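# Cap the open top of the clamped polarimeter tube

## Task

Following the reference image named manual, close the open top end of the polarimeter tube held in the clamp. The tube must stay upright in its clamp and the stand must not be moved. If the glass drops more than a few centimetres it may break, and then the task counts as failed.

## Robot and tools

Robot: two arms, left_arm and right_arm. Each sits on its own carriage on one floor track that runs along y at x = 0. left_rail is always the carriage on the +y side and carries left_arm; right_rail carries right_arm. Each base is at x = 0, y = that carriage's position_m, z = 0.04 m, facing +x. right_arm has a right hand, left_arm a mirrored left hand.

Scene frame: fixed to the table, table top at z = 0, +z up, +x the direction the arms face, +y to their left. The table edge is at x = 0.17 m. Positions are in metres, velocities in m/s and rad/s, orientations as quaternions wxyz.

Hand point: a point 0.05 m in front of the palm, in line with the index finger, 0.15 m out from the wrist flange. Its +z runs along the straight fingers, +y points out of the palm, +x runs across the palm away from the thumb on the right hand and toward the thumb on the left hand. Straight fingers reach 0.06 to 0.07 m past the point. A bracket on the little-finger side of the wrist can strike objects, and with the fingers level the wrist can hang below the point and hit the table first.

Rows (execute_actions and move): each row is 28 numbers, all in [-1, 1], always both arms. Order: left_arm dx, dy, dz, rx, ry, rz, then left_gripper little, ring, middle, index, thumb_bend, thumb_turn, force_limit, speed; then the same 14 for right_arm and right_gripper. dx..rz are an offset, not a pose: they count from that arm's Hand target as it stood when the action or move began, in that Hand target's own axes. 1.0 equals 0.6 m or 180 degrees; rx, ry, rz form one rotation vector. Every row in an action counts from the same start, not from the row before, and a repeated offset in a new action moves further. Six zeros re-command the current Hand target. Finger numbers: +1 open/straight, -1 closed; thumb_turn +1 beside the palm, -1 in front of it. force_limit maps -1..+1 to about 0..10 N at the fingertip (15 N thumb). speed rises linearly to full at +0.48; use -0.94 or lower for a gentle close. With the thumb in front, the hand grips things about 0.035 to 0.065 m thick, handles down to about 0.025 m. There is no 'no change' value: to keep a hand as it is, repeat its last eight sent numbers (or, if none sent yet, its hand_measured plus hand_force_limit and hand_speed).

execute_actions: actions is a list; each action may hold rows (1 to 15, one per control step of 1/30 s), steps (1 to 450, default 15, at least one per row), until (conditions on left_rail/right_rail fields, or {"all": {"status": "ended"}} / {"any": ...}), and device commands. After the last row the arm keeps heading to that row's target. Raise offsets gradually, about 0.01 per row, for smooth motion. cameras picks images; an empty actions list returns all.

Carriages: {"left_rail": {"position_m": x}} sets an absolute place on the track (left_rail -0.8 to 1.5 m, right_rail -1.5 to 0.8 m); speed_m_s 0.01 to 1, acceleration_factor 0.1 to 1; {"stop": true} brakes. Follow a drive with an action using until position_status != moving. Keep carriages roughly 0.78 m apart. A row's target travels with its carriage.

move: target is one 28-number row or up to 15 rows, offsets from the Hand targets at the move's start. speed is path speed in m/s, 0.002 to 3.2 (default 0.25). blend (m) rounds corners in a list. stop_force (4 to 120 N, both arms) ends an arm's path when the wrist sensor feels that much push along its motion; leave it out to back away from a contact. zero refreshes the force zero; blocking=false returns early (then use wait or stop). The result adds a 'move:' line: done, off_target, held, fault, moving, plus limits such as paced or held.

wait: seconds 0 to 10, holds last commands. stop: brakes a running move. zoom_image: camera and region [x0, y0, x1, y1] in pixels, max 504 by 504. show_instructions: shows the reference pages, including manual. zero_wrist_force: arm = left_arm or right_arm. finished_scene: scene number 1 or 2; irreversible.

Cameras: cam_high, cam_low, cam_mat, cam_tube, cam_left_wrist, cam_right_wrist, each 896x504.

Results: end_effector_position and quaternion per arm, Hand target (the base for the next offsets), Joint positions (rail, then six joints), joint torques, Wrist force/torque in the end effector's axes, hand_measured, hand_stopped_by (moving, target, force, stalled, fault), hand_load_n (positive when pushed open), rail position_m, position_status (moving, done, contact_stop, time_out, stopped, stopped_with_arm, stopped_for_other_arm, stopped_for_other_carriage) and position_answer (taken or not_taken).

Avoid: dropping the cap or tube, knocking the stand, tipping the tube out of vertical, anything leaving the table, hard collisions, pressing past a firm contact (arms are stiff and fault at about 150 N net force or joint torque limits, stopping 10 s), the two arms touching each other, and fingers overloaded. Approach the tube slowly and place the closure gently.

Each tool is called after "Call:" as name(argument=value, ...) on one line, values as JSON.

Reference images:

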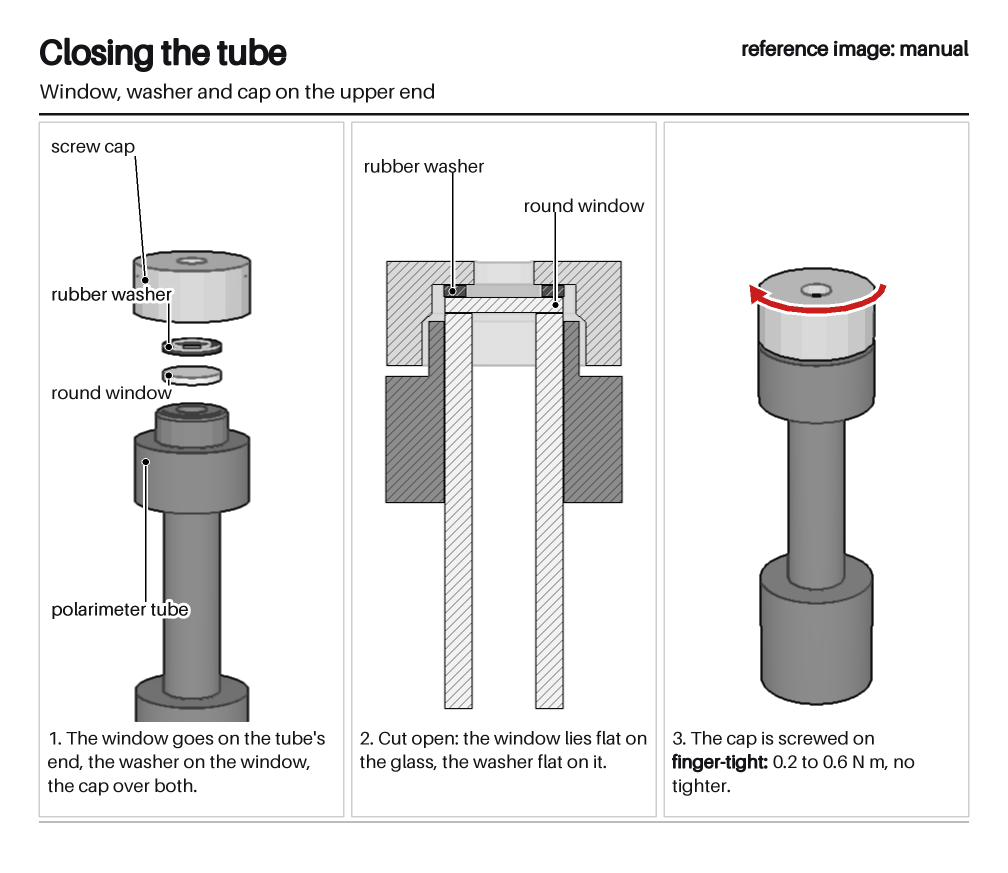

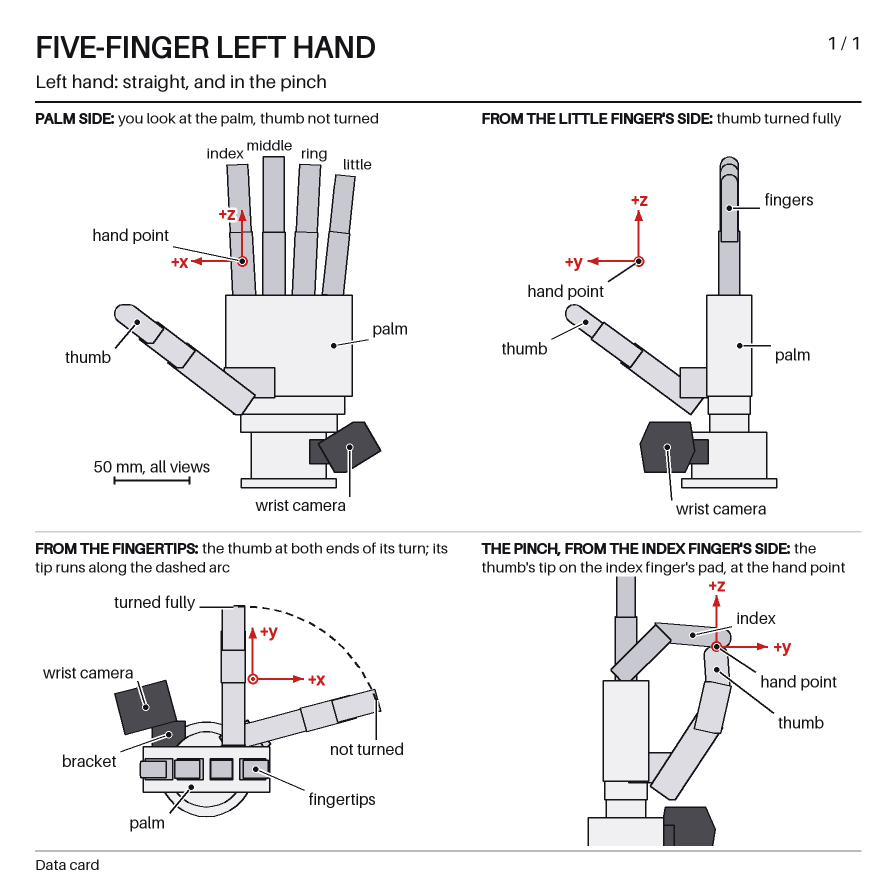

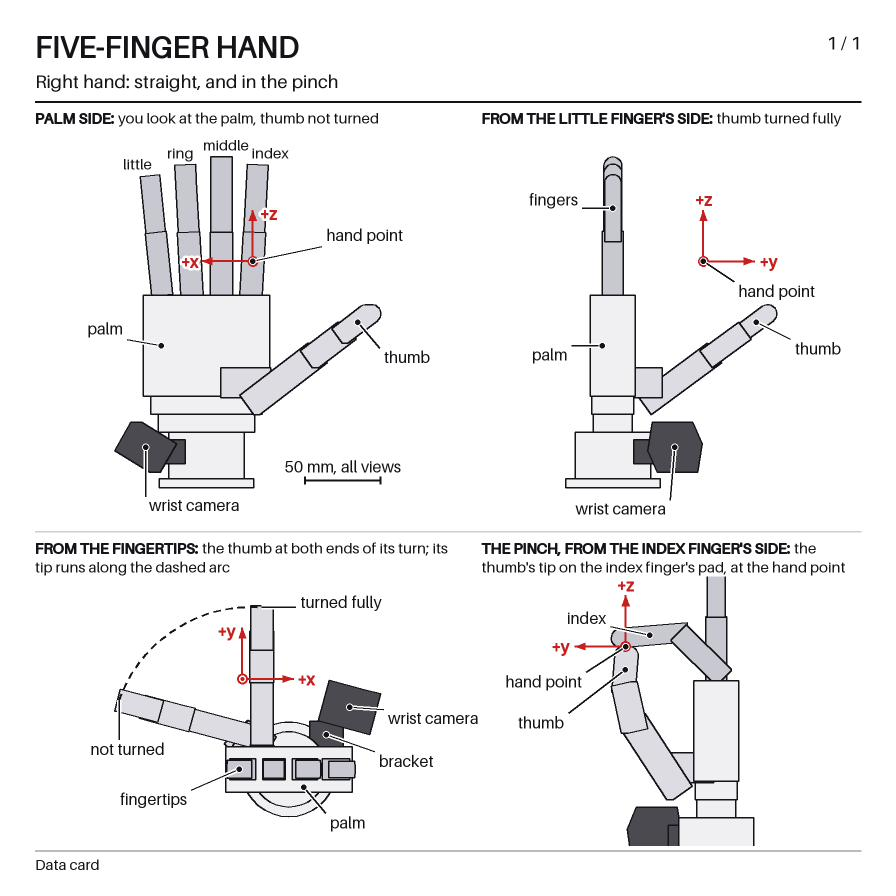

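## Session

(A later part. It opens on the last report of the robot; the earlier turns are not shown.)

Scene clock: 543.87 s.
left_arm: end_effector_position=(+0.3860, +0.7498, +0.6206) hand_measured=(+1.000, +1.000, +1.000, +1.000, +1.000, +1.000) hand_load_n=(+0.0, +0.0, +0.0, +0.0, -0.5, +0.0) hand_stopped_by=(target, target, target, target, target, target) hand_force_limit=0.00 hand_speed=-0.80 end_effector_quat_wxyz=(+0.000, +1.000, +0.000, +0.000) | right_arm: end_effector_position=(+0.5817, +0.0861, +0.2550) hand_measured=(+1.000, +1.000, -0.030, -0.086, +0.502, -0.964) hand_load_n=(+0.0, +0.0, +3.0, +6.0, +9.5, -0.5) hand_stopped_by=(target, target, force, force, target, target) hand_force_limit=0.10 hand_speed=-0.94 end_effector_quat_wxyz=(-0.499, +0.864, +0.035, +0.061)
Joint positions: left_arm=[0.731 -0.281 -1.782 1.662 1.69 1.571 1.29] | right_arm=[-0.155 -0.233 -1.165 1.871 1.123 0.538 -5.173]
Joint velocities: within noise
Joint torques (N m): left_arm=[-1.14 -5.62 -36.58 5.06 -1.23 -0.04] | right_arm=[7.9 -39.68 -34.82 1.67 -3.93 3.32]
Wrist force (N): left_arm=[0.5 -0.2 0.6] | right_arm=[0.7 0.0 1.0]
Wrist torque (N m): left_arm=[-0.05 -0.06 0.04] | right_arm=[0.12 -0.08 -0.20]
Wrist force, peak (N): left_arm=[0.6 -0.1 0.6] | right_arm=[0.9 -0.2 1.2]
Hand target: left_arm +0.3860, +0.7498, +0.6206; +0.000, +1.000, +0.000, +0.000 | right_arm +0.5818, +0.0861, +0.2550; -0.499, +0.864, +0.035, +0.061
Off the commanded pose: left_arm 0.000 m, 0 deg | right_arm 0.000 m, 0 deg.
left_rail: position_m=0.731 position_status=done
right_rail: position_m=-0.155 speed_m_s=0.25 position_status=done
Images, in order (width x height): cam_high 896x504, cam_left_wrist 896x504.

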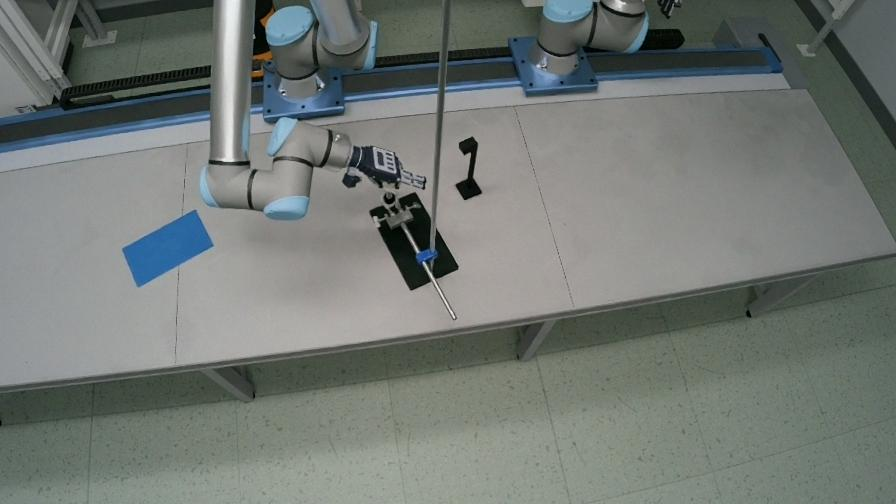

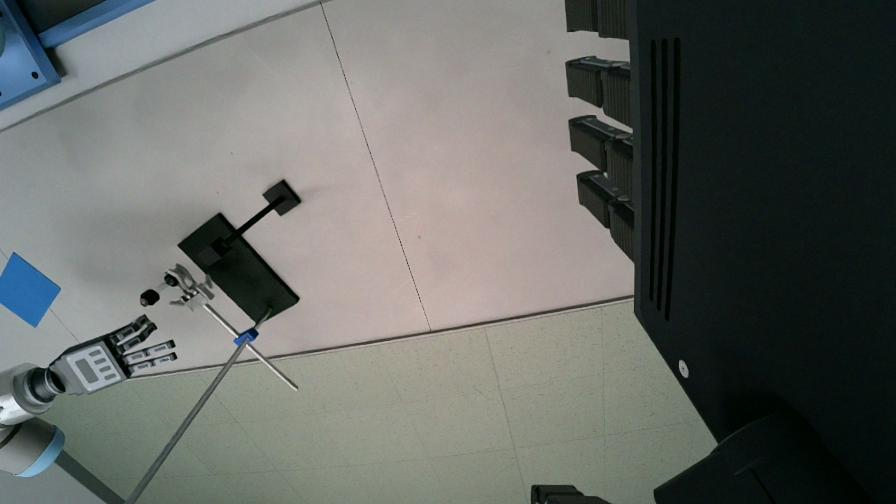

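Call:
zoom_image(camera="cam_left_wrist", region=[40, 250, 220, 400])

Call:
zoom_image(camera="cam_high", region=[340, 140, 460, 260])

Scaled by 2.800.

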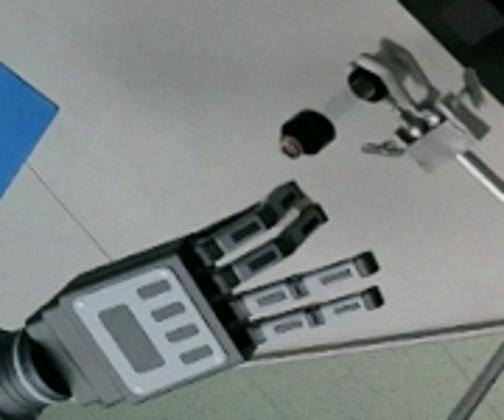

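Scaled by 4.200.

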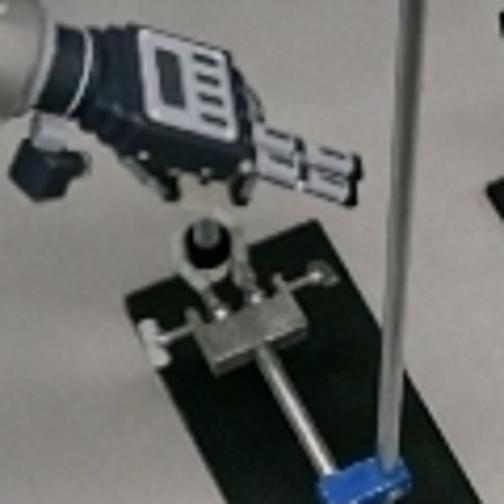

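Call:
move(target=[0,0,0,0,0,0,1,1,1,1,1,1,0,-0.8, -0.0035,0.02725,0.01605,0,0,0,1,1,-0.35,-0.35,0.5,-0.965,0.1,-0.94], speed=0.05, cameras=["cam_tube"])

Call:
zoom_image(camera="cam_tube", region=[230, 30, 570, 190])

Call:
zoom_image(camera="cam_tube", region=[370, 70, 540, 170])

Scene clock: 547.43 s.
left_arm: end_effector_position=(+0.3860, +0.7498, +0.6206) hand_measured=(+1.000, +1.000, +1.000, +1.000, +1.000, +1.000) hand_load_n=(+0.0, +0.0, +0.0, +0.0, +0.0, +0.0) hand_stopped_by=(target, target, target, target, target, target) hand_force_limit=0.00 hand_speed=-0.80 end_effector_quat_wxyz=(+0.000, +1.000, +0.000, +0.000) | right_arm: end_effector_position=(+0.5823, +0.0863, +0.2361) hand_measured=(+1.000, +1.000, -0.030, -0.086, +0.502, -0.964) hand_load_n=(+0.0, +0.0, +3.0, +6.5, +10.0, -1.0) hand_stopped_by=(target, target, force, force, target, target) hand_force_limit=0.10 hand_speed=-0.94 end_effector_quat_wxyz=(-0.499, +0.864, +0.035, +0.061)
Joint positions: left_arm=[0.731 -0.281 -1.782 1.662 1.69 1.571 1.29] | right_arm=[-0.155 -0.232 -1.143 1.88 1.091 0.538 -5.172]
Joint torques (N m): left_arm=[0.82 -5.42 -36.57 4.85 -1.39 0.34] | right_arm=[10.54 -43.24 -20.29 1.17 -3.66 3.36]
Wrist force (N): left_arm=[0.7 0.2 0.6] | right_arm=[0.6 -0.1 1.1]
Wrist torque (N m): left_arm=[0.00 -0.09 0.04] | right_arm=[0.09 -0.08 -0.21]
Wrist force, peak (N): left_arm=[0.9 -0.2 0.6] | right_arm=[0.6 0.2 1.4]
Hand target: left_arm +0.3860, +0.7498, +0.6206; +0.000, +1.000, +0.000, +0.000 | right_arm +0.5823, +0.0863, +0.2359; -0.499, +0.864, +0.035, +0.061
Off the commanded pose: left_arm 0.000 m, 0 deg | right_arm 0.000 m, 0 deg.
left_rail: position_m=0.731 position_status=done
right_rail: position_m=-0.155 speed_m_s=0.25 position_status=done
move: done
Images, in order (width x height): cam_tube 896x504.

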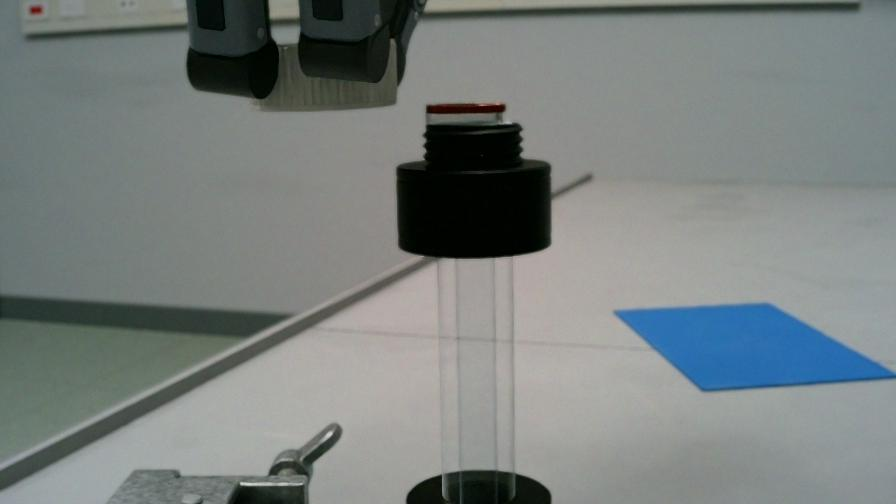

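Scaled by 1.482.

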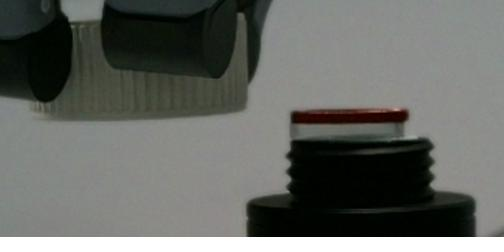

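Scaled by 2.965.

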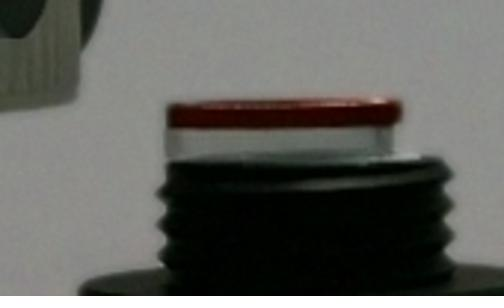

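Call:
move(target=[[0,0,0,0,0,0,1,1,1,1,1,1,0,-0.8, -0.00075,0.00458,0.00264,0,0,0,1,1,-0.35,-0.35,0.5,-0.965,0.1,-0.94],[0,0,0,0,0,0,1,1,1,1,1,1,0,-0.8, -0.01478,0.00286,0.00165,0,0,0,1,1,-0.35,-0.35,0.5,-0.965,0.1,-0.94]], speed=0.015, cameras=["cam_tube"])

Call:
zoom_image(camera="cam_tube", region=[370, 70, 540, 170])

Scene clock: 550.23 s.
left_arm: end_effector_position=(+0.3860, +0.7498, +0.6206) hand_measured=(+1.000, +1.000, +1.000, +1.000, +1.000, +1.000) hand_load_n=(+0.0, +0.0, +0.0, +0.0, +0.0, +0.0) hand_stopped_by=(target, target, target, target, target, target) hand_force_limit=0.00 hand_speed=-0.80 end_effector_quat_wxyz=(+0.000, +1.000, +0.000, +0.000) | right_arm: end_effector_position=(+0.5740, +0.0863, +0.2327) hand_measured=(+1.000, +1.000, -0.030, -0.086, +0.502, -0.964) hand_load_n=(+0.0, +0.0, +3.0, +6.5, +10.0, -0.5) hand_stopped_by=(target, target, force, force, target, target) hand_force_limit=0.10 hand_speed=-0.94 end_effector_quat_wxyz=(-0.499, +0.864, +0.035, +0.061)
Joint positions: left_arm=[0.731 -0.281 -1.782 1.662 1.69 1.571 1.29] | right_arm=[-0.155 -0.236 -1.149 1.9 1.083 0.539 -5.178]
Joint torques (N m): left_arm=[0.11 -6.61 -36.41 4.82 -1.36 0.19] | right_arm=[-10.55 -79.11 -20.32 1.31 1.05 -3.41]
Wrist force (N): left_arm=[0.7 -0.1 0.4] | right_arm=[0.7 -0.1 1.1]
Wrist torque (N m): left_arm=[-0.02 -0.09 0.05] | right_arm=[0.10 -0.08 0.02]
Wrist force, peak (N): left_arm=[1.0 -0.2 0.3] | right_arm=[0.8 -0.1 1.3]
Hand target: left_arm +0.3860, +0.7498, +0.6206; +0.000, +1.000, +0.000, +0.000 | right_arm +0.5738, +0.0863, +0.2327; -0.499, +0.864, +0.035, +0.061
Off the commanded pose: left_arm 0.000 m, 0 deg | right_arm 0.000 m, 0 deg.
left_rail: position_m=0.731 position_status=done
right_rail: position_m=-0.155 speed_m_s=0.25 position_status=done
move: done
Images, in order (width x height): cam_tube 896x504.

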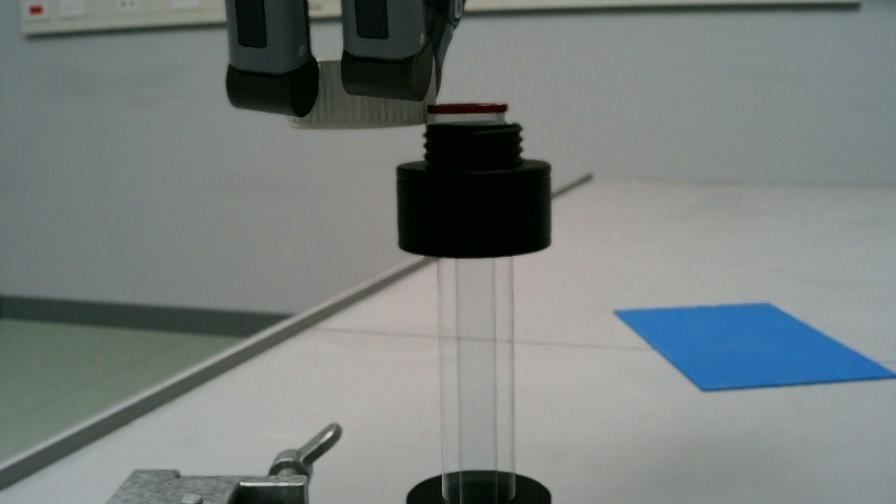

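Scaled by 2.965.

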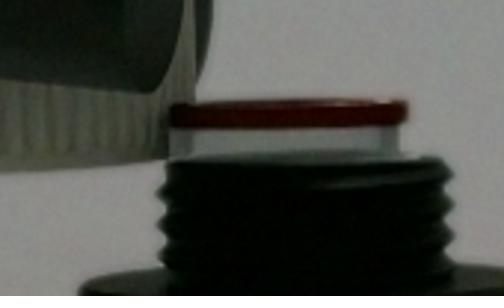

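Call:
move(target=[0,0,0,0,0,0,1,1,1,1,1,1,0,-0.8, -0.00215,-0.00026,-0.00015,0,0,0,1,1,-0.35,-0.35,0.5,-0.965,0.1,-0.94], speed=0.01, cameras=["cam_tube"])

Call:
zoom_image(camera="cam_tube", region=[370, 70, 540, 170])

Scene clock: 567.83 s.
left_arm: end_effector_position=(+0.3860, +0.7498, +0.6206) hand_measured=(+1.000, +1.000, +1.000, +1.000, +1.000, +1.000) hand_load_n=(+0.0, +0.0, +0.0, +0.0, +0.0, +0.0) hand_stopped_by=(target, target, target, target, target, target) hand_force_limit=0.00 hand_speed=-0.80 end_effector_quat_wxyz=(+0.000, +1.000, +0.000, +0.000) | right_arm: end_effector_position=(+0.5726, +0.0863, +0.2327) hand_measured=(+1.000, +1.000, -0.030, -0.086, +0.502, -0.964) hand_load_n=(+0.0, +0.0, +3.0, +6.5, +10.0, -1.0) hand_stopped_by=(target, target, force, force, target, target) hand_force_limit=0.10 hand_speed=-0.94 end_effector_quat_wxyz=(-0.499, +0.864, +0.035, +0.061)
Joint positions: left_arm=[0.731 -0.281 -1.782 1.662 1.69 1.571 1.29] | right_arm=[-0.155 -0.237 -1.151 1.903 1.083 0.539 -5.179]
Joint torques (N m): left_arm=[1.33 -7.28 -35.88 4.8 -1.23 0.12] | right_arm=[-12.41 -77.25 -17.7 1.33 1.42 -3.53]
Wrist force (N): left_arm=[0.6 0.0 0.4] | right_arm=[1.5 0.0 1.2]
Wrist torque (N m): left_arm=[-0.01 -0.07 0.04] | right_arm=[0.11 -0.07 0.01]
Wrist force, peak (N): left_arm=[0.9 0.1 0.8] | right_arm=[1.7 0.0 1.0]
Hand target: left_arm +0.3860, +0.7498, +0.6206; +0.000, +1.000, +0.000, +0.000 | right_arm +0.5725, +0.0863, +0.2327; -0.499, +0.864, +0.035, +0.061
Off the commanded pose: left_arm 0.000 m, 0 deg | right_arm 0.000 m, 0 deg.
left_rail: position_m=0.731 position_status=done
right_rail: position_m=-0.155 speed_m_s=0.25 position_status=done
move: done
Images, in order (width x height): cam_tube 896x504.

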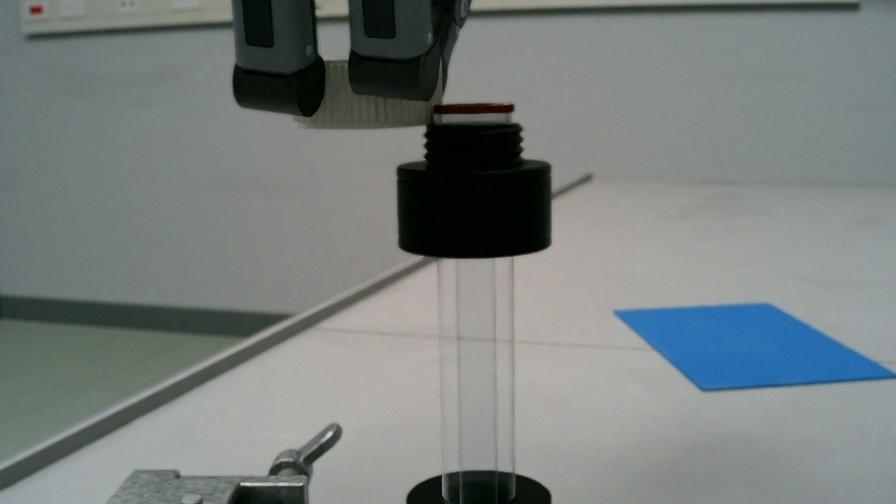

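Scaled by 2.965.

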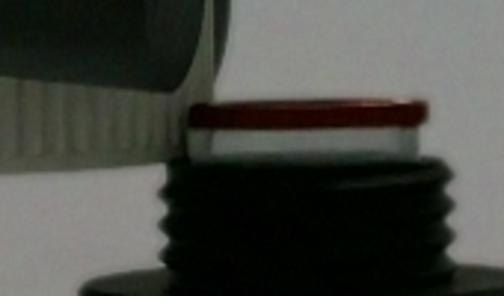

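Call:
move(target=[[0,0,0,0,0,0,1,1,1,1,1,1,0,-0.8, 0.0165,0.00202,0.00117,0,0,0,1,1,-0.35,-0.35,0.5,-0.965,0.1,-0.94],[0,0,0,0,0,0,1,1,1,1,1,1,0,-0.8, 0.02158,-0.0304,-0.01758,0,0,0,1,1,-0.35,-0.35,0.5,-0.965,0.1,-0.94],[0,0,0,0,0,0,1,1,1,1,1,1,0,-0.8, -0.02792,-0.00976,-0.0702,0,0,0,1,1,-0.35,-0.35,0.5,-0.965,0.1,-0.94]], speed=[0.02,0.05,0.06], cameras=["cam_right_wrist","cam_tube"])

Call:
zoom_image(camera="cam_right_wrist", region=[520, 140, 700, 280])

Call:
zoom_image(camera="cam_tube", region=[370, 70, 540, 170])

Scene clock: 571.07 s.
left_arm: end_effector_position=(+0.3860, +0.7498, +0.6206) hand_measured=(+1.000, +1.000, +1.000, +1.000, +1.000, +1.000) hand_load_n=(+0.0, +0.0, +0.0, +0.0, +0.0, +0.0) hand_stopped_by=(target, target, target, target, target, target) hand_force_limit=0.00 hand_speed=-0.80 end_effector_quat_wxyz=(+0.000, +1.000, +0.000, +0.000) | right_arm: end_effector_position=(+0.5523, +0.0529, +0.2563) hand_measured=(+1.000, +1.000, -0.030, -0.086, +0.502, -0.964) hand_load_n=(+0.0, +0.0, +3.0, +6.5, +10.0, -0.5) hand_stopped_by=(target, target, force, force, target, target) hand_force_limit=0.10 hand_speed=-0.94 end_effector_quat_wxyz=(-0.499, +0.864, +0.035, +0.061)
Joint positions: left_arm=[0.731 -0.281 -1.782 1.662 1.69 1.571 1.29] | right_arm=[-0.155 -0.306 -1.198 1.95 1.191 0.561 -5.306]
Joint torques (N m): left_arm=[1.32 -5.25 -37.09 4.81 -1.27 0.07] | right_arm=[-13.09 -73.93 -20.99 6.42 0.69 -3.47]
Wrist force (N): left_arm=[0.6 -0.1 0.4] | right_arm=[0.0 0.2 1.2]
Wrist torque (N m): left_arm=[-0.03 -0.07 0.04] | right_arm=[0.13 0.03 0.03]
Wrist force, peak (N): left_arm=[0.8 -0.1 0.7] | right_arm=[1.8 0.0 1.3]
Hand target: left_arm +0.3860, +0.7498, +0.6206; +0.000, +1.000, +0.000, +0.000 | right_arm +0.5522, +0.0528, +0.2563; -0.499, +0.864, +0.035, +0.061
Off the commanded pose: left_arm 0.000 m, 0 deg | right_arm 0.000 m, 0 deg.
left_rail: position_m=0.731 position_status=done
right_rail: position_m=-0.155 speed_m_s=0.25 position_status=done
move: done
camera_calibration:
cam_right_wrist: T_world_to_cam=[[0.387211, -0.480976, -0.786594, 0.01343], [-0.824342, -0.562718, -0.0617101, 0.498349], [-0.41295, 0.672317, -0.614379, 0.465413], [0, 0, 0, 1]] pos_world=[0.597802, -0.0260155, 0.327257]
Images, in order (width x height): cam_tube 896x504, cam_right_wrist 896x504.

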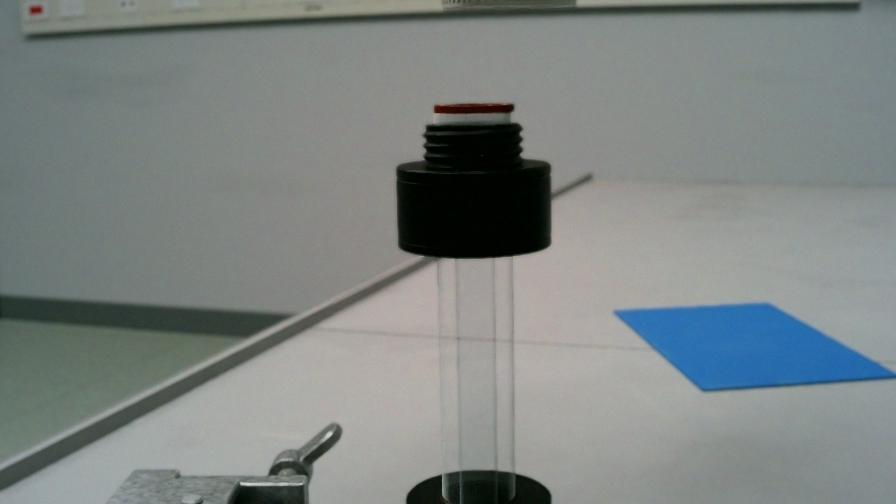

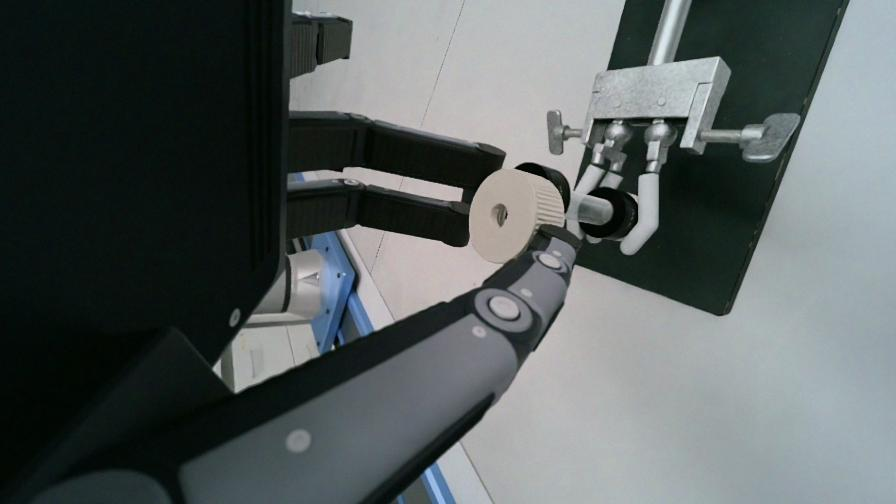

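Scaled by 2.800.

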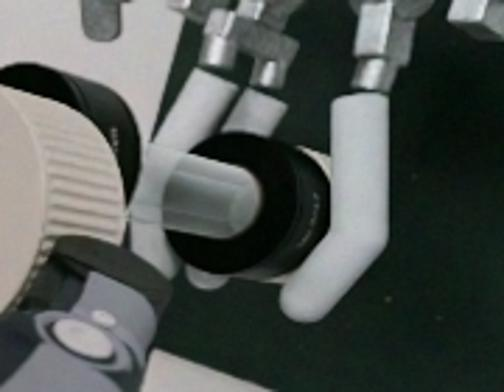

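Scaled by 2.965.

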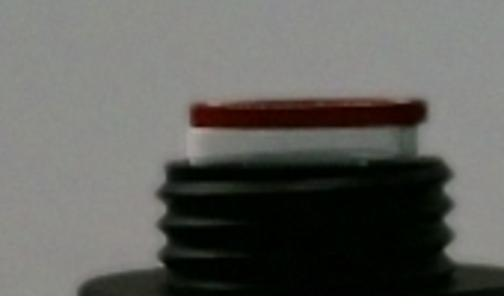

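Call:
move(target=[0,0,0,0,0,0,1,1,1,1,1,1,0,-0.8, 0.01072,-0.09029,0.01218,0,0,0,1,1,-0.35,-0.35,0.5,-0.965,0.1,-0.94], speed=0.06, cameras=["cam_right_wrist"])

Call:
zoom_image(camera="cam_right_wrist", region=[560, 160, 700, 270])

Scene clock: 573.13 s.
left_arm: end_effector_position=(+0.3860, +0.7498, +0.6206) hand_measured=(+1.000, +1.000, +1.000, +1.000, +1.000, +1.000) hand_load_n=(-0.5, +0.0, +0.0, +0.0, +0.0, +0.0) hand_stopped_by=(target, target, target, target, target, target) hand_force_limit=0.00 hand_speed=-0.80 end_effector_quat_wxyz=(+0.000, +1.000, +0.000, +0.000) | right_arm: end_effector_position=(+0.5526, +0.0862, +0.2999) hand_measured=(+1.000, +1.000, -0.030, -0.086, +0.502, -0.964) hand_load_n=(+0.0, +0.0, +3.0, +6.5, +10.0, -0.5) hand_stopped_by=(target, target, force, force, target, target) hand_force_limit=0.10 hand_speed=-0.94 end_effector_quat_wxyz=(-0.499, +0.864, +0.035, +0.061)
Joint positions: left_arm=[0.731 -0.281 -1.782 1.662 1.69 1.571 1.29] | right_arm=[-0.155 -0.246 -1.252 1.906 1.196 0.541 -5.196]
Joint torques (N m): left_arm=[1.41 -5.05 -36.03 4.63 -1.21 0.05] | right_arm=[3.39 -73.17 -34.95 1.68 -4.47 3.69]
Wrist force (N): left_arm=[0.5 -0.1 0.0] | right_arm=[0.3 -0.3 1.4]
Wrist torque (N m): left_arm=[-0.01 -0.07 0.04] | right_arm=[0.08 0.01 -0.25]
Wrist force, peak (N): left_arm=[1.0 -0.2 0.5] | right_arm=[0.3 -0.3 1.5]
Hand target: left_arm +0.3860, +0.7498, +0.6206; +0.000, +1.000, +0.000, +0.000 | right_arm +0.5526, +0.0862, +0.3000; -0.499, +0.864, +0.035, +0.061
Off the commanded pose: left_arm 0.000 m, 0 deg | right_arm 0.000 m, 0 deg.
left_rail: position_m=0.731 position_status=done
right_rail: position_m=-0.155 speed_m_s=0.25 position_status=done
move: done
camera_calibration:
cam_right_wrist: T_world_to_cam=[[0.387194, -0.480875, -0.786664, 0.0636999], [-0.824296, -0.562787, -0.0616934, 0.51991], [-0.413058, 0.672331, -0.614291, 0.469926], [0, 0, 0, 1]] pos_world=[0.598002, 0.00728453, 0.370857]
Images, in order (width x height): cam_right_wrist 896x504.

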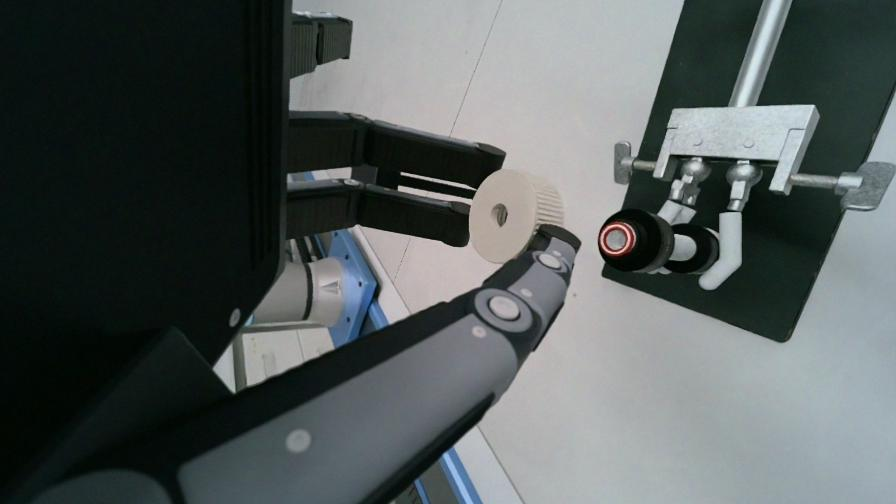

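Scaled by 3.600.

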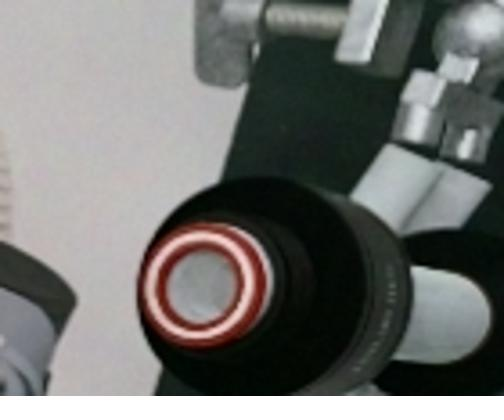

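Call:
zoom_image(camera="cam_right_wrist", region=[590, 200, 680, 280])

Scaled by 5.600.

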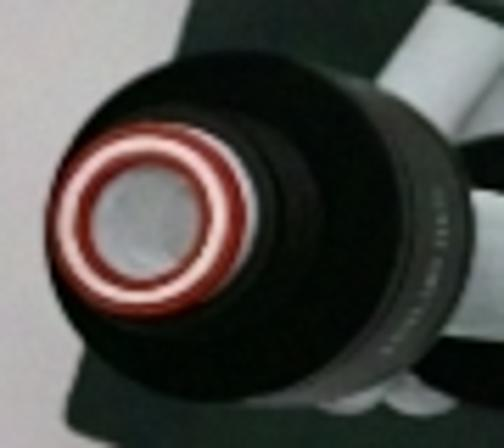

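Call:
move(target=[0,0,0,0,0,0,1,1,1,1,1,1,0,-0.8, -0.0177,0.08243,0.0476,0,0,0,1,1,-0.35,-0.35,0.5,-0.965,0.1,-0.94], speed=0.06, cameras=["cam_right_wrist","cam_tube"])

Call:
zoom_image(camera="cam_tube", region=[370, 0, 570, 180])

Call:
zoom_image(camera="cam_right_wrist", region=[440, 120, 720, 300])

Scene clock: 577.27 s.
left_arm: end_effector_position=(+0.3860, +0.7498, +0.6206) hand_measured=(+1.000, +1.000, +1.000, +1.000, +1.000, +1.000) hand_load_n=(+0.0, +0.0, +0.0, +0.0, +0.0, +0.0) hand_stopped_by=(target, target, target, target, target, target) hand_force_limit=0.00 hand_speed=-0.80 end_effector_quat_wxyz=(+0.000, +1.000, +0.000, +0.000) | right_arm: end_effector_position=(+0.5501, +0.0862, +0.2421) hand_measured=(+1.000, +1.000, -0.030, -0.086, +0.502, -0.964) hand_load_n=(+0.0, -0.5, +3.0, +6.5, +10.0, -1.0) hand_stopped_by=(target, target, force, force, target, target) hand_force_limit=0.10 hand_speed=-0.94 end_effector_quat_wxyz=(-0.499, +0.864, +0.035, +0.061)
Joint positions: left_arm=[0.731 -0.281 -1.782 1.662 1.69 1.571 1.29] | right_arm=[-0.155 -0.247 -1.191 1.947 1.094 0.542 -5.198]
Joint torques (N m): left_arm=[0.68 -5.23 -35.87 4.48 -1.4 -0.06] | right_arm=[-11.04 -38.72 -20.04 1 0.27 2.87]
Wrist force (N): left_arm=[0.7 -0.1 0.3] | right_arm=[0.5 0.0 1.0]
Wrist torque (N m): left_arm=[-0.01 -0.09 0.05] | right_arm=[0.11 -0.03 0.02]
Wrist force, peak (N): left_arm=[0.8 0.0 0.8] | right_arm=[0.8 0.0 1.4]
Hand target: left_arm +0.3860, +0.7498, +0.6206; +0.000, +1.000, +0.000, +0.000 | right_arm +0.5501, +0.0862, +0.2419; -0.499, +0.864, +0.035, +0.061
Off the commanded pose: left_arm 0.000 m, 0 deg | right_arm 0.000 m, 0 deg.
left_rail: position_m=0.731 position_status=done
right_rail: position_m=-0.155 speed_m_s=0.25 position_status=done
move: done
camera_calibration:
cam_right_wrist: T_world_to_cam=[[0.387367, -0.480914, -0.786555, 0.0191104], [-0.824256, -0.562834, -0.061807, 0.514352], [-0.412976, 0.672265, -0.614419, 0.433312], [0, 0, 0, 1]] pos_world=[0.595502, 0.00738471, 0.313057]
Images, in order (width x height): cam_tube 896x504, cam_right_wrist 896x504.

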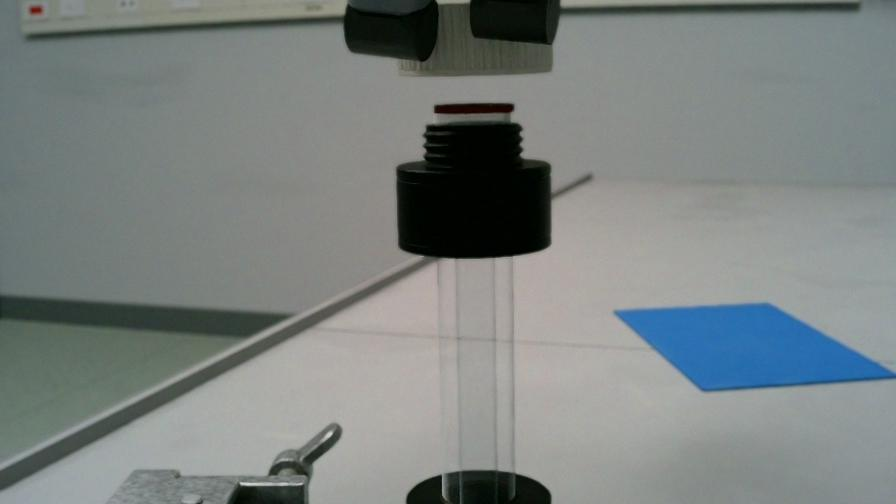

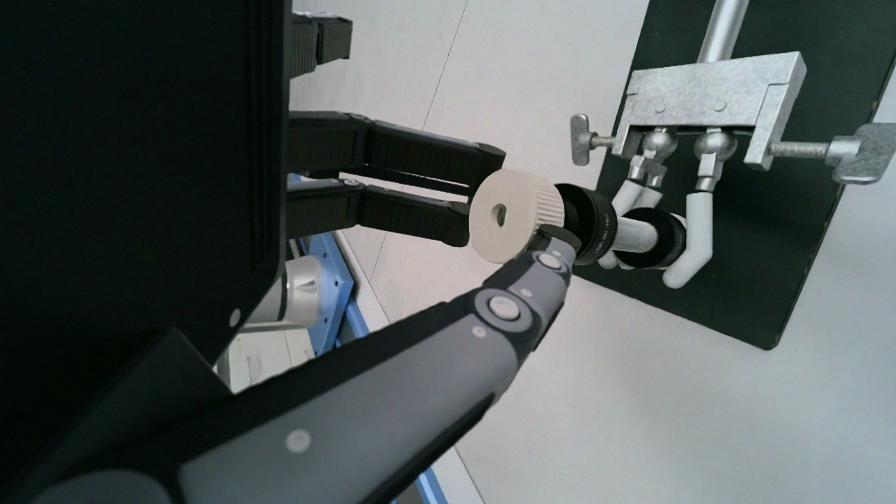

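Scaled by 2.520.

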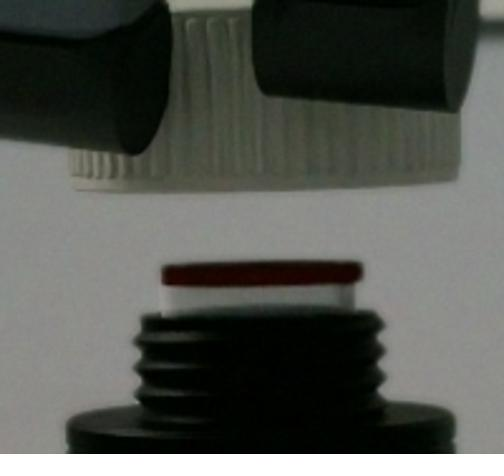

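Scaled by 1.800.

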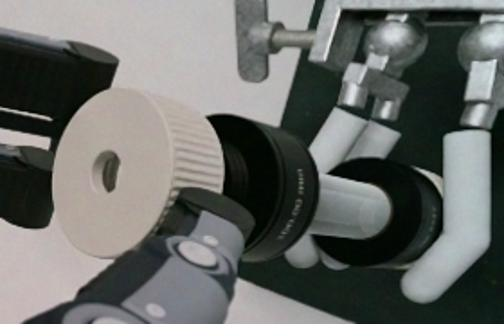

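Call:
zoom_image(camera="cam_tube", region=[390, 40, 480, 100])

Call:
zoom_image(camera="cam_tube", region=[470, 40, 560, 100])

Scaled by 5.600.

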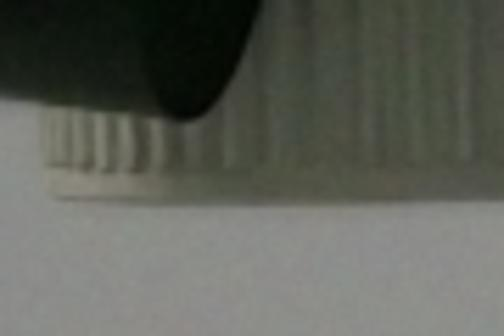

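Scaled by 5.600.

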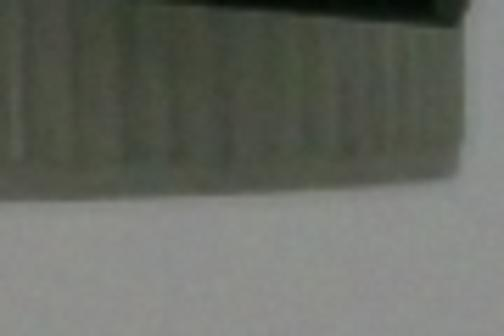

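Call:
move(target=[0,0,0,0,0,0,1,1,1,1,1,1,0,-0.8, 0,0.00108,-0.00188,0.0161,0,0,1,1,-0.35,-0.35,0.5,-0.965,0.1,-0.94], speed=0.06, cameras=["cam_right_wrist","cam_tube"])

Call:
zoom_image(camera="cam_tube", region=[390, 40, 560, 140])

Call:
zoom_image(camera="cam_right_wrist", region=[440, 120, 720, 300])

Scene clock: 579.27 s.
left_arm: end_effector_position=(+0.3860, +0.7498, +0.6206) hand_measured=(+1.000, +1.000, +1.000, +1.000, +1.000, +1.000) hand_load_n=(-0.5, +0.0, +0.0, +0.0, -0.5, +0.0) hand_stopped_by=(target, target, target, target, target, target) hand_force_limit=0.00 hand_speed=-0.80 end_effector_quat_wxyz=(+0.000, +1.000, +0.000, +0.000) | right_arm: end_effector_position=(+0.5501, +0.0849, +0.2420) hand_measured=(+1.000, +1.000, -0.030, -0.086, +0.502, -0.964) hand_load_n=(+0.0, +0.0, +3.0, +6.0, +10.0, -0.5) hand_stopped_by=(target, target, force, force, target, target) hand_force_limit=0.10 hand_speed=-0.94 end_effector_quat_wxyz=(-0.520, +0.851, +0.036, +0.060)
Joint positions: left_arm=[0.731 -0.281 -1.782 1.662 1.69 1.571 1.29] | right_arm=[-0.155 -0.265 -1.169 1.962 1.139 0.504 -5.277]
Joint torques (N m): left_arm=[0.95 -6.87 -36.98 4.78 -1.63 -0.07] | right_arm=[-10.31 -37.84 -19.91 6.91 -4.36 -3.8]
Wrist force (N): left_arm=[0.5 0.1 0.2] | right_arm=[0.4 0.0 0.8]
Wrist torque (N m): left_arm=[0.01 -0.07 0.03] | right_arm=[0.13 -0.07 0.06]
Wrist force, peak (N): left_arm=[1.0 -0.3 0.4] | right_arm=[0.7 0.0 1.5]
Hand target: left_arm +0.3860, +0.7498, +0.6206; +0.000, +1.000, +0.000, +0.000 | right_arm +0.5501, +0.0849, +0.2420; -0.520, +0.851, +0.036, +0.060
Off the commanded pose: left_arm 0.000 m, 0 deg | right_arm 0.000 m, 0 deg.
left_rail: position_m=0.731 position_status=done
right_rail: position_m=-0.155 speed_m_s=0.25 position_status=done
move: done
camera_calibration:
cam_right_wrist: T_world_to_cam=[[0.390497, -0.438351, -0.809544, 0.0186337], [-0.820373, -0.564711, -0.0899413, 0.518486], [-0.417732, 0.69925, -0.580129, 0.426202], [0, 0, 0, 1]] pos_world=[0.596114, 0.00294082, 0.30897]
Images, in order (width x height): cam_tube 896x504, cam_right_wrist 896x504.

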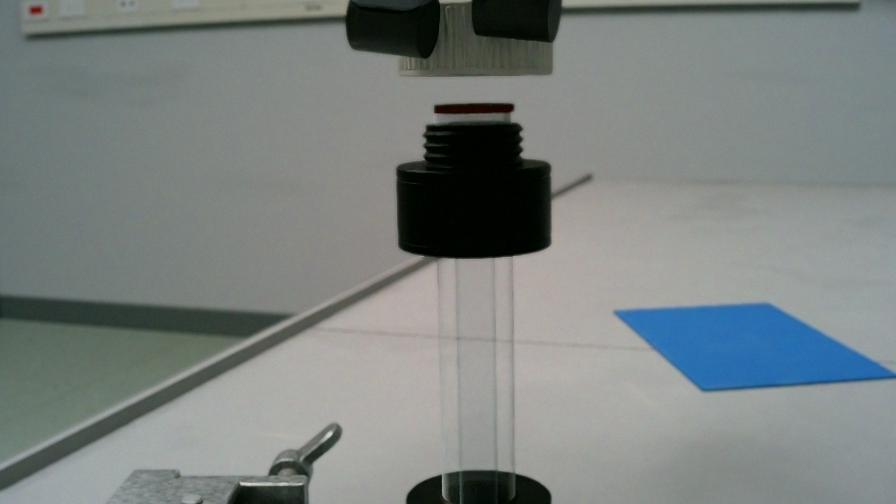

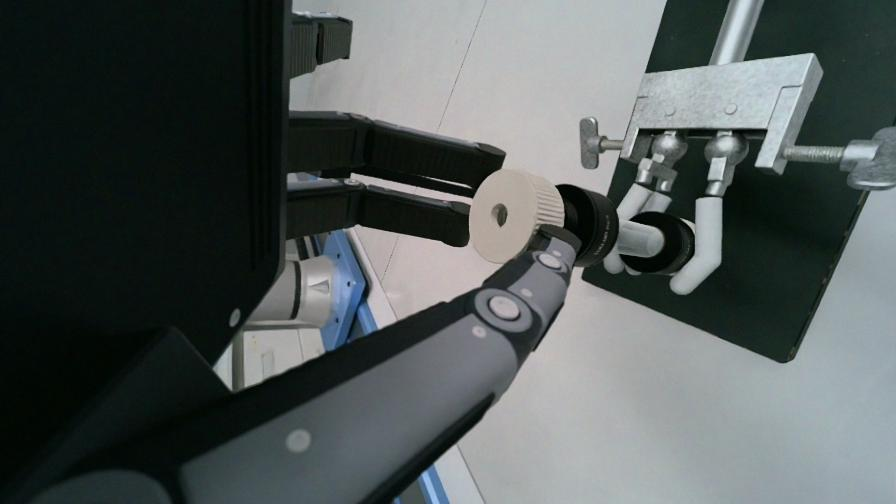

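Scaled by 2.965.

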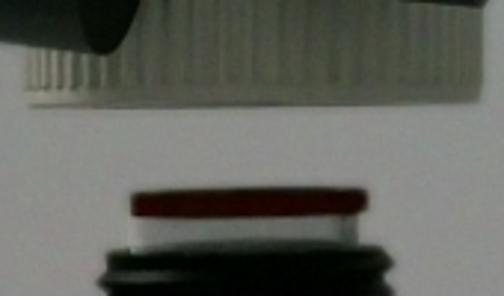

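Scaled by 1.800.

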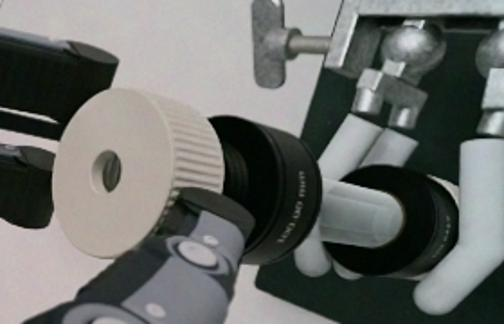

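Call:
move(target=[0,0,0,0,0,0,1,1,1,1,1,1,0,-0.8, 0.00108,-0.00184,0.00332,0.0056,0,0,1,1,-0.35,-0.35,0.5,-0.965,0.1,-0.94], speed=0.06, cameras=["cam_right_wrist","cam_tube"])

Call:
zoom_image(camera="cam_tube", region=[390, 40, 560, 140])

Call:
zoom_image(camera="cam_tube", region=[390, 100, 560, 200])

Call:
zoom_image(camera="cam_right_wrist", region=[440, 120, 720, 300])

Scene clock: 581.63 s.
left_arm: end_effector_position=(+0.3860, +0.7498, +0.6206) hand_measured=(+1.000, +1.000, +1.000, +1.000, +1.000, +1.000) hand_load_n=(+0.0, +0.0, +0.0, +0.0, -0.5, +0.0) hand_stopped_by=(target, target, target, target, target, target) hand_force_limit=0.00 hand_speed=-0.80 end_effector_quat_wxyz=(+0.000, +1.000, +0.000, +0.000) | right_arm: end_effector_position=(+0.5507, +0.0872, +0.2421) hand_measured=(+1.000, +1.000, -0.030, -0.086, +0.502, -0.964) hand_load_n=(+0.0, +0.0, +3.0, +6.0, +10.0, -0.5) hand_stopped_by=(target, target, force, force, target, target) hand_force_limit=0.10 hand_speed=-0.94 end_effector_quat_wxyz=(-0.528, +0.847, +0.037, +0.060)
Joint positions: left_arm=[0.731 -0.281 -1.782 1.662 1.69 1.571 1.29] | right_arm=[-0.155 -0.266 -1.161 1.964 1.151 0.489 -5.296]
Joint torques (N m): left_arm=[1.75 -6.26 -36.37 4.41 -1.59 0.18] | right_arm=[-13.36 -37.08 -17.66 7.27 -3.74 -3.57]
Wrist force (N): left_arm=[0.5 0.2 0.5] | right_arm=[0.3 0.0 1.1]
Wrist torque (N m): left_arm=[0.03 -0.05 0.02] | right_arm=[0.11 -0.05 0.06]
Wrist force, peak (N): left_arm=[0.9 0.1 0.6] | right_arm=[0.7 -0.1 1.3]
Hand target: left_arm +0.3860, +0.7498, +0.6206; +0.000, +1.000, +0.000, +0.000 | right_arm +0.5507, +0.0872, +0.2421; -0.528, +0.847, +0.037, +0.060
Off the commanded pose: left_arm 0.000 m, 0 deg | right_arm 0.000 m, 0 deg.
left_rail: position_m=0.731 position_status=done
right_rail: position_m=-0.155 speed_m_s=0.25 position_status=done
move: done
camera_calibration:
cam_right_wrist: T_world_to_cam=[[0.391555, -0.42333, -0.816992, 0.01936], [-0.818967, -0.565116, -0.0996822, 0.521855], [-0.419497, 0.708121, -0.567968, 0.422213], [0, 0, 0, 1]] pos_world=[0.596919, 0.00412687, 0.30764]
Images, in order (width x height): cam_tube 896x504, cam_right_wrist 896x504.

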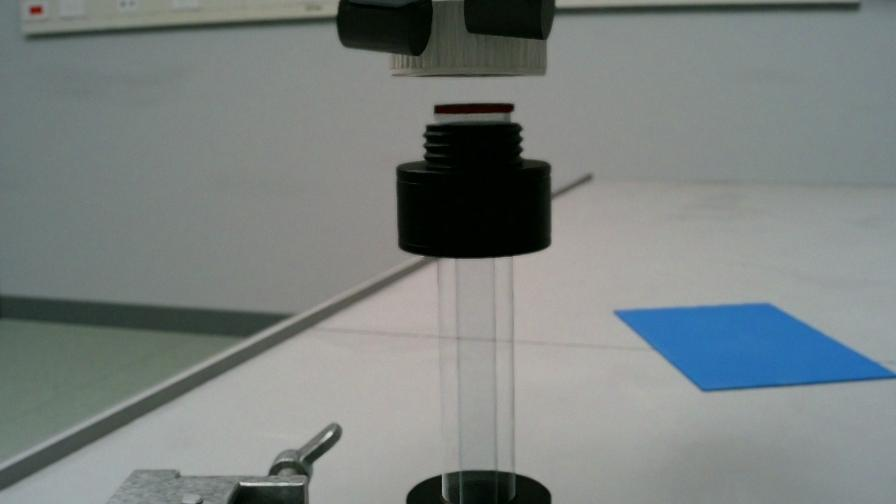

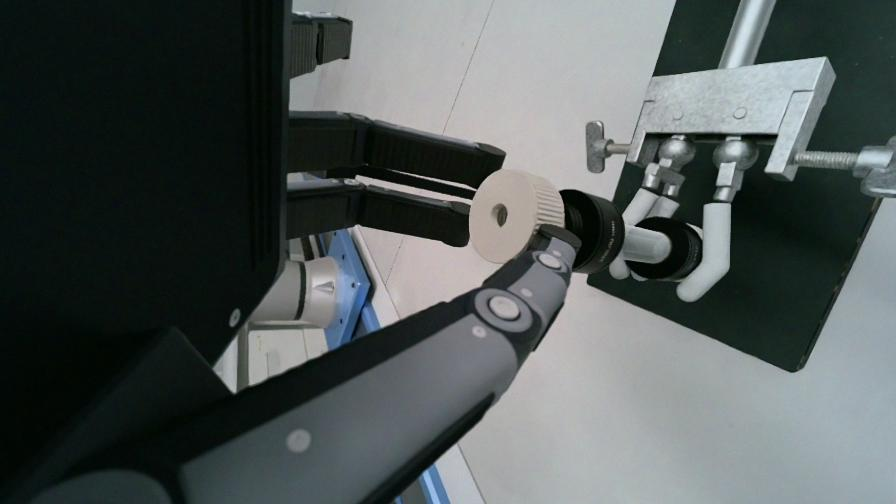

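Scaled by 2.965.

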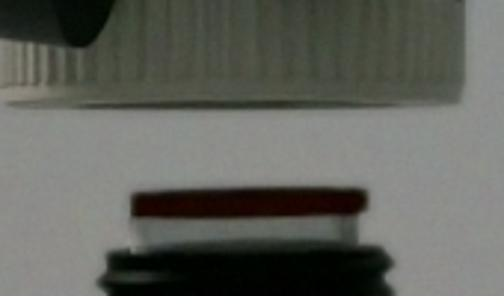

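Scaled by 2.965.

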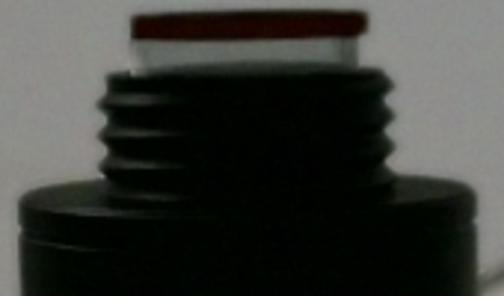

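Scaled by 1.800.

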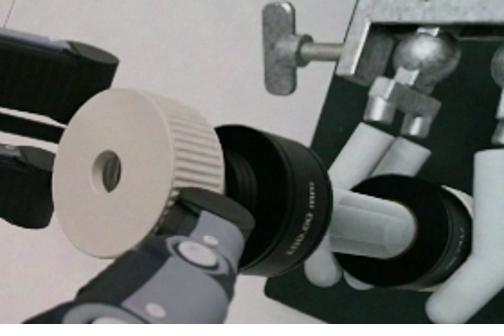

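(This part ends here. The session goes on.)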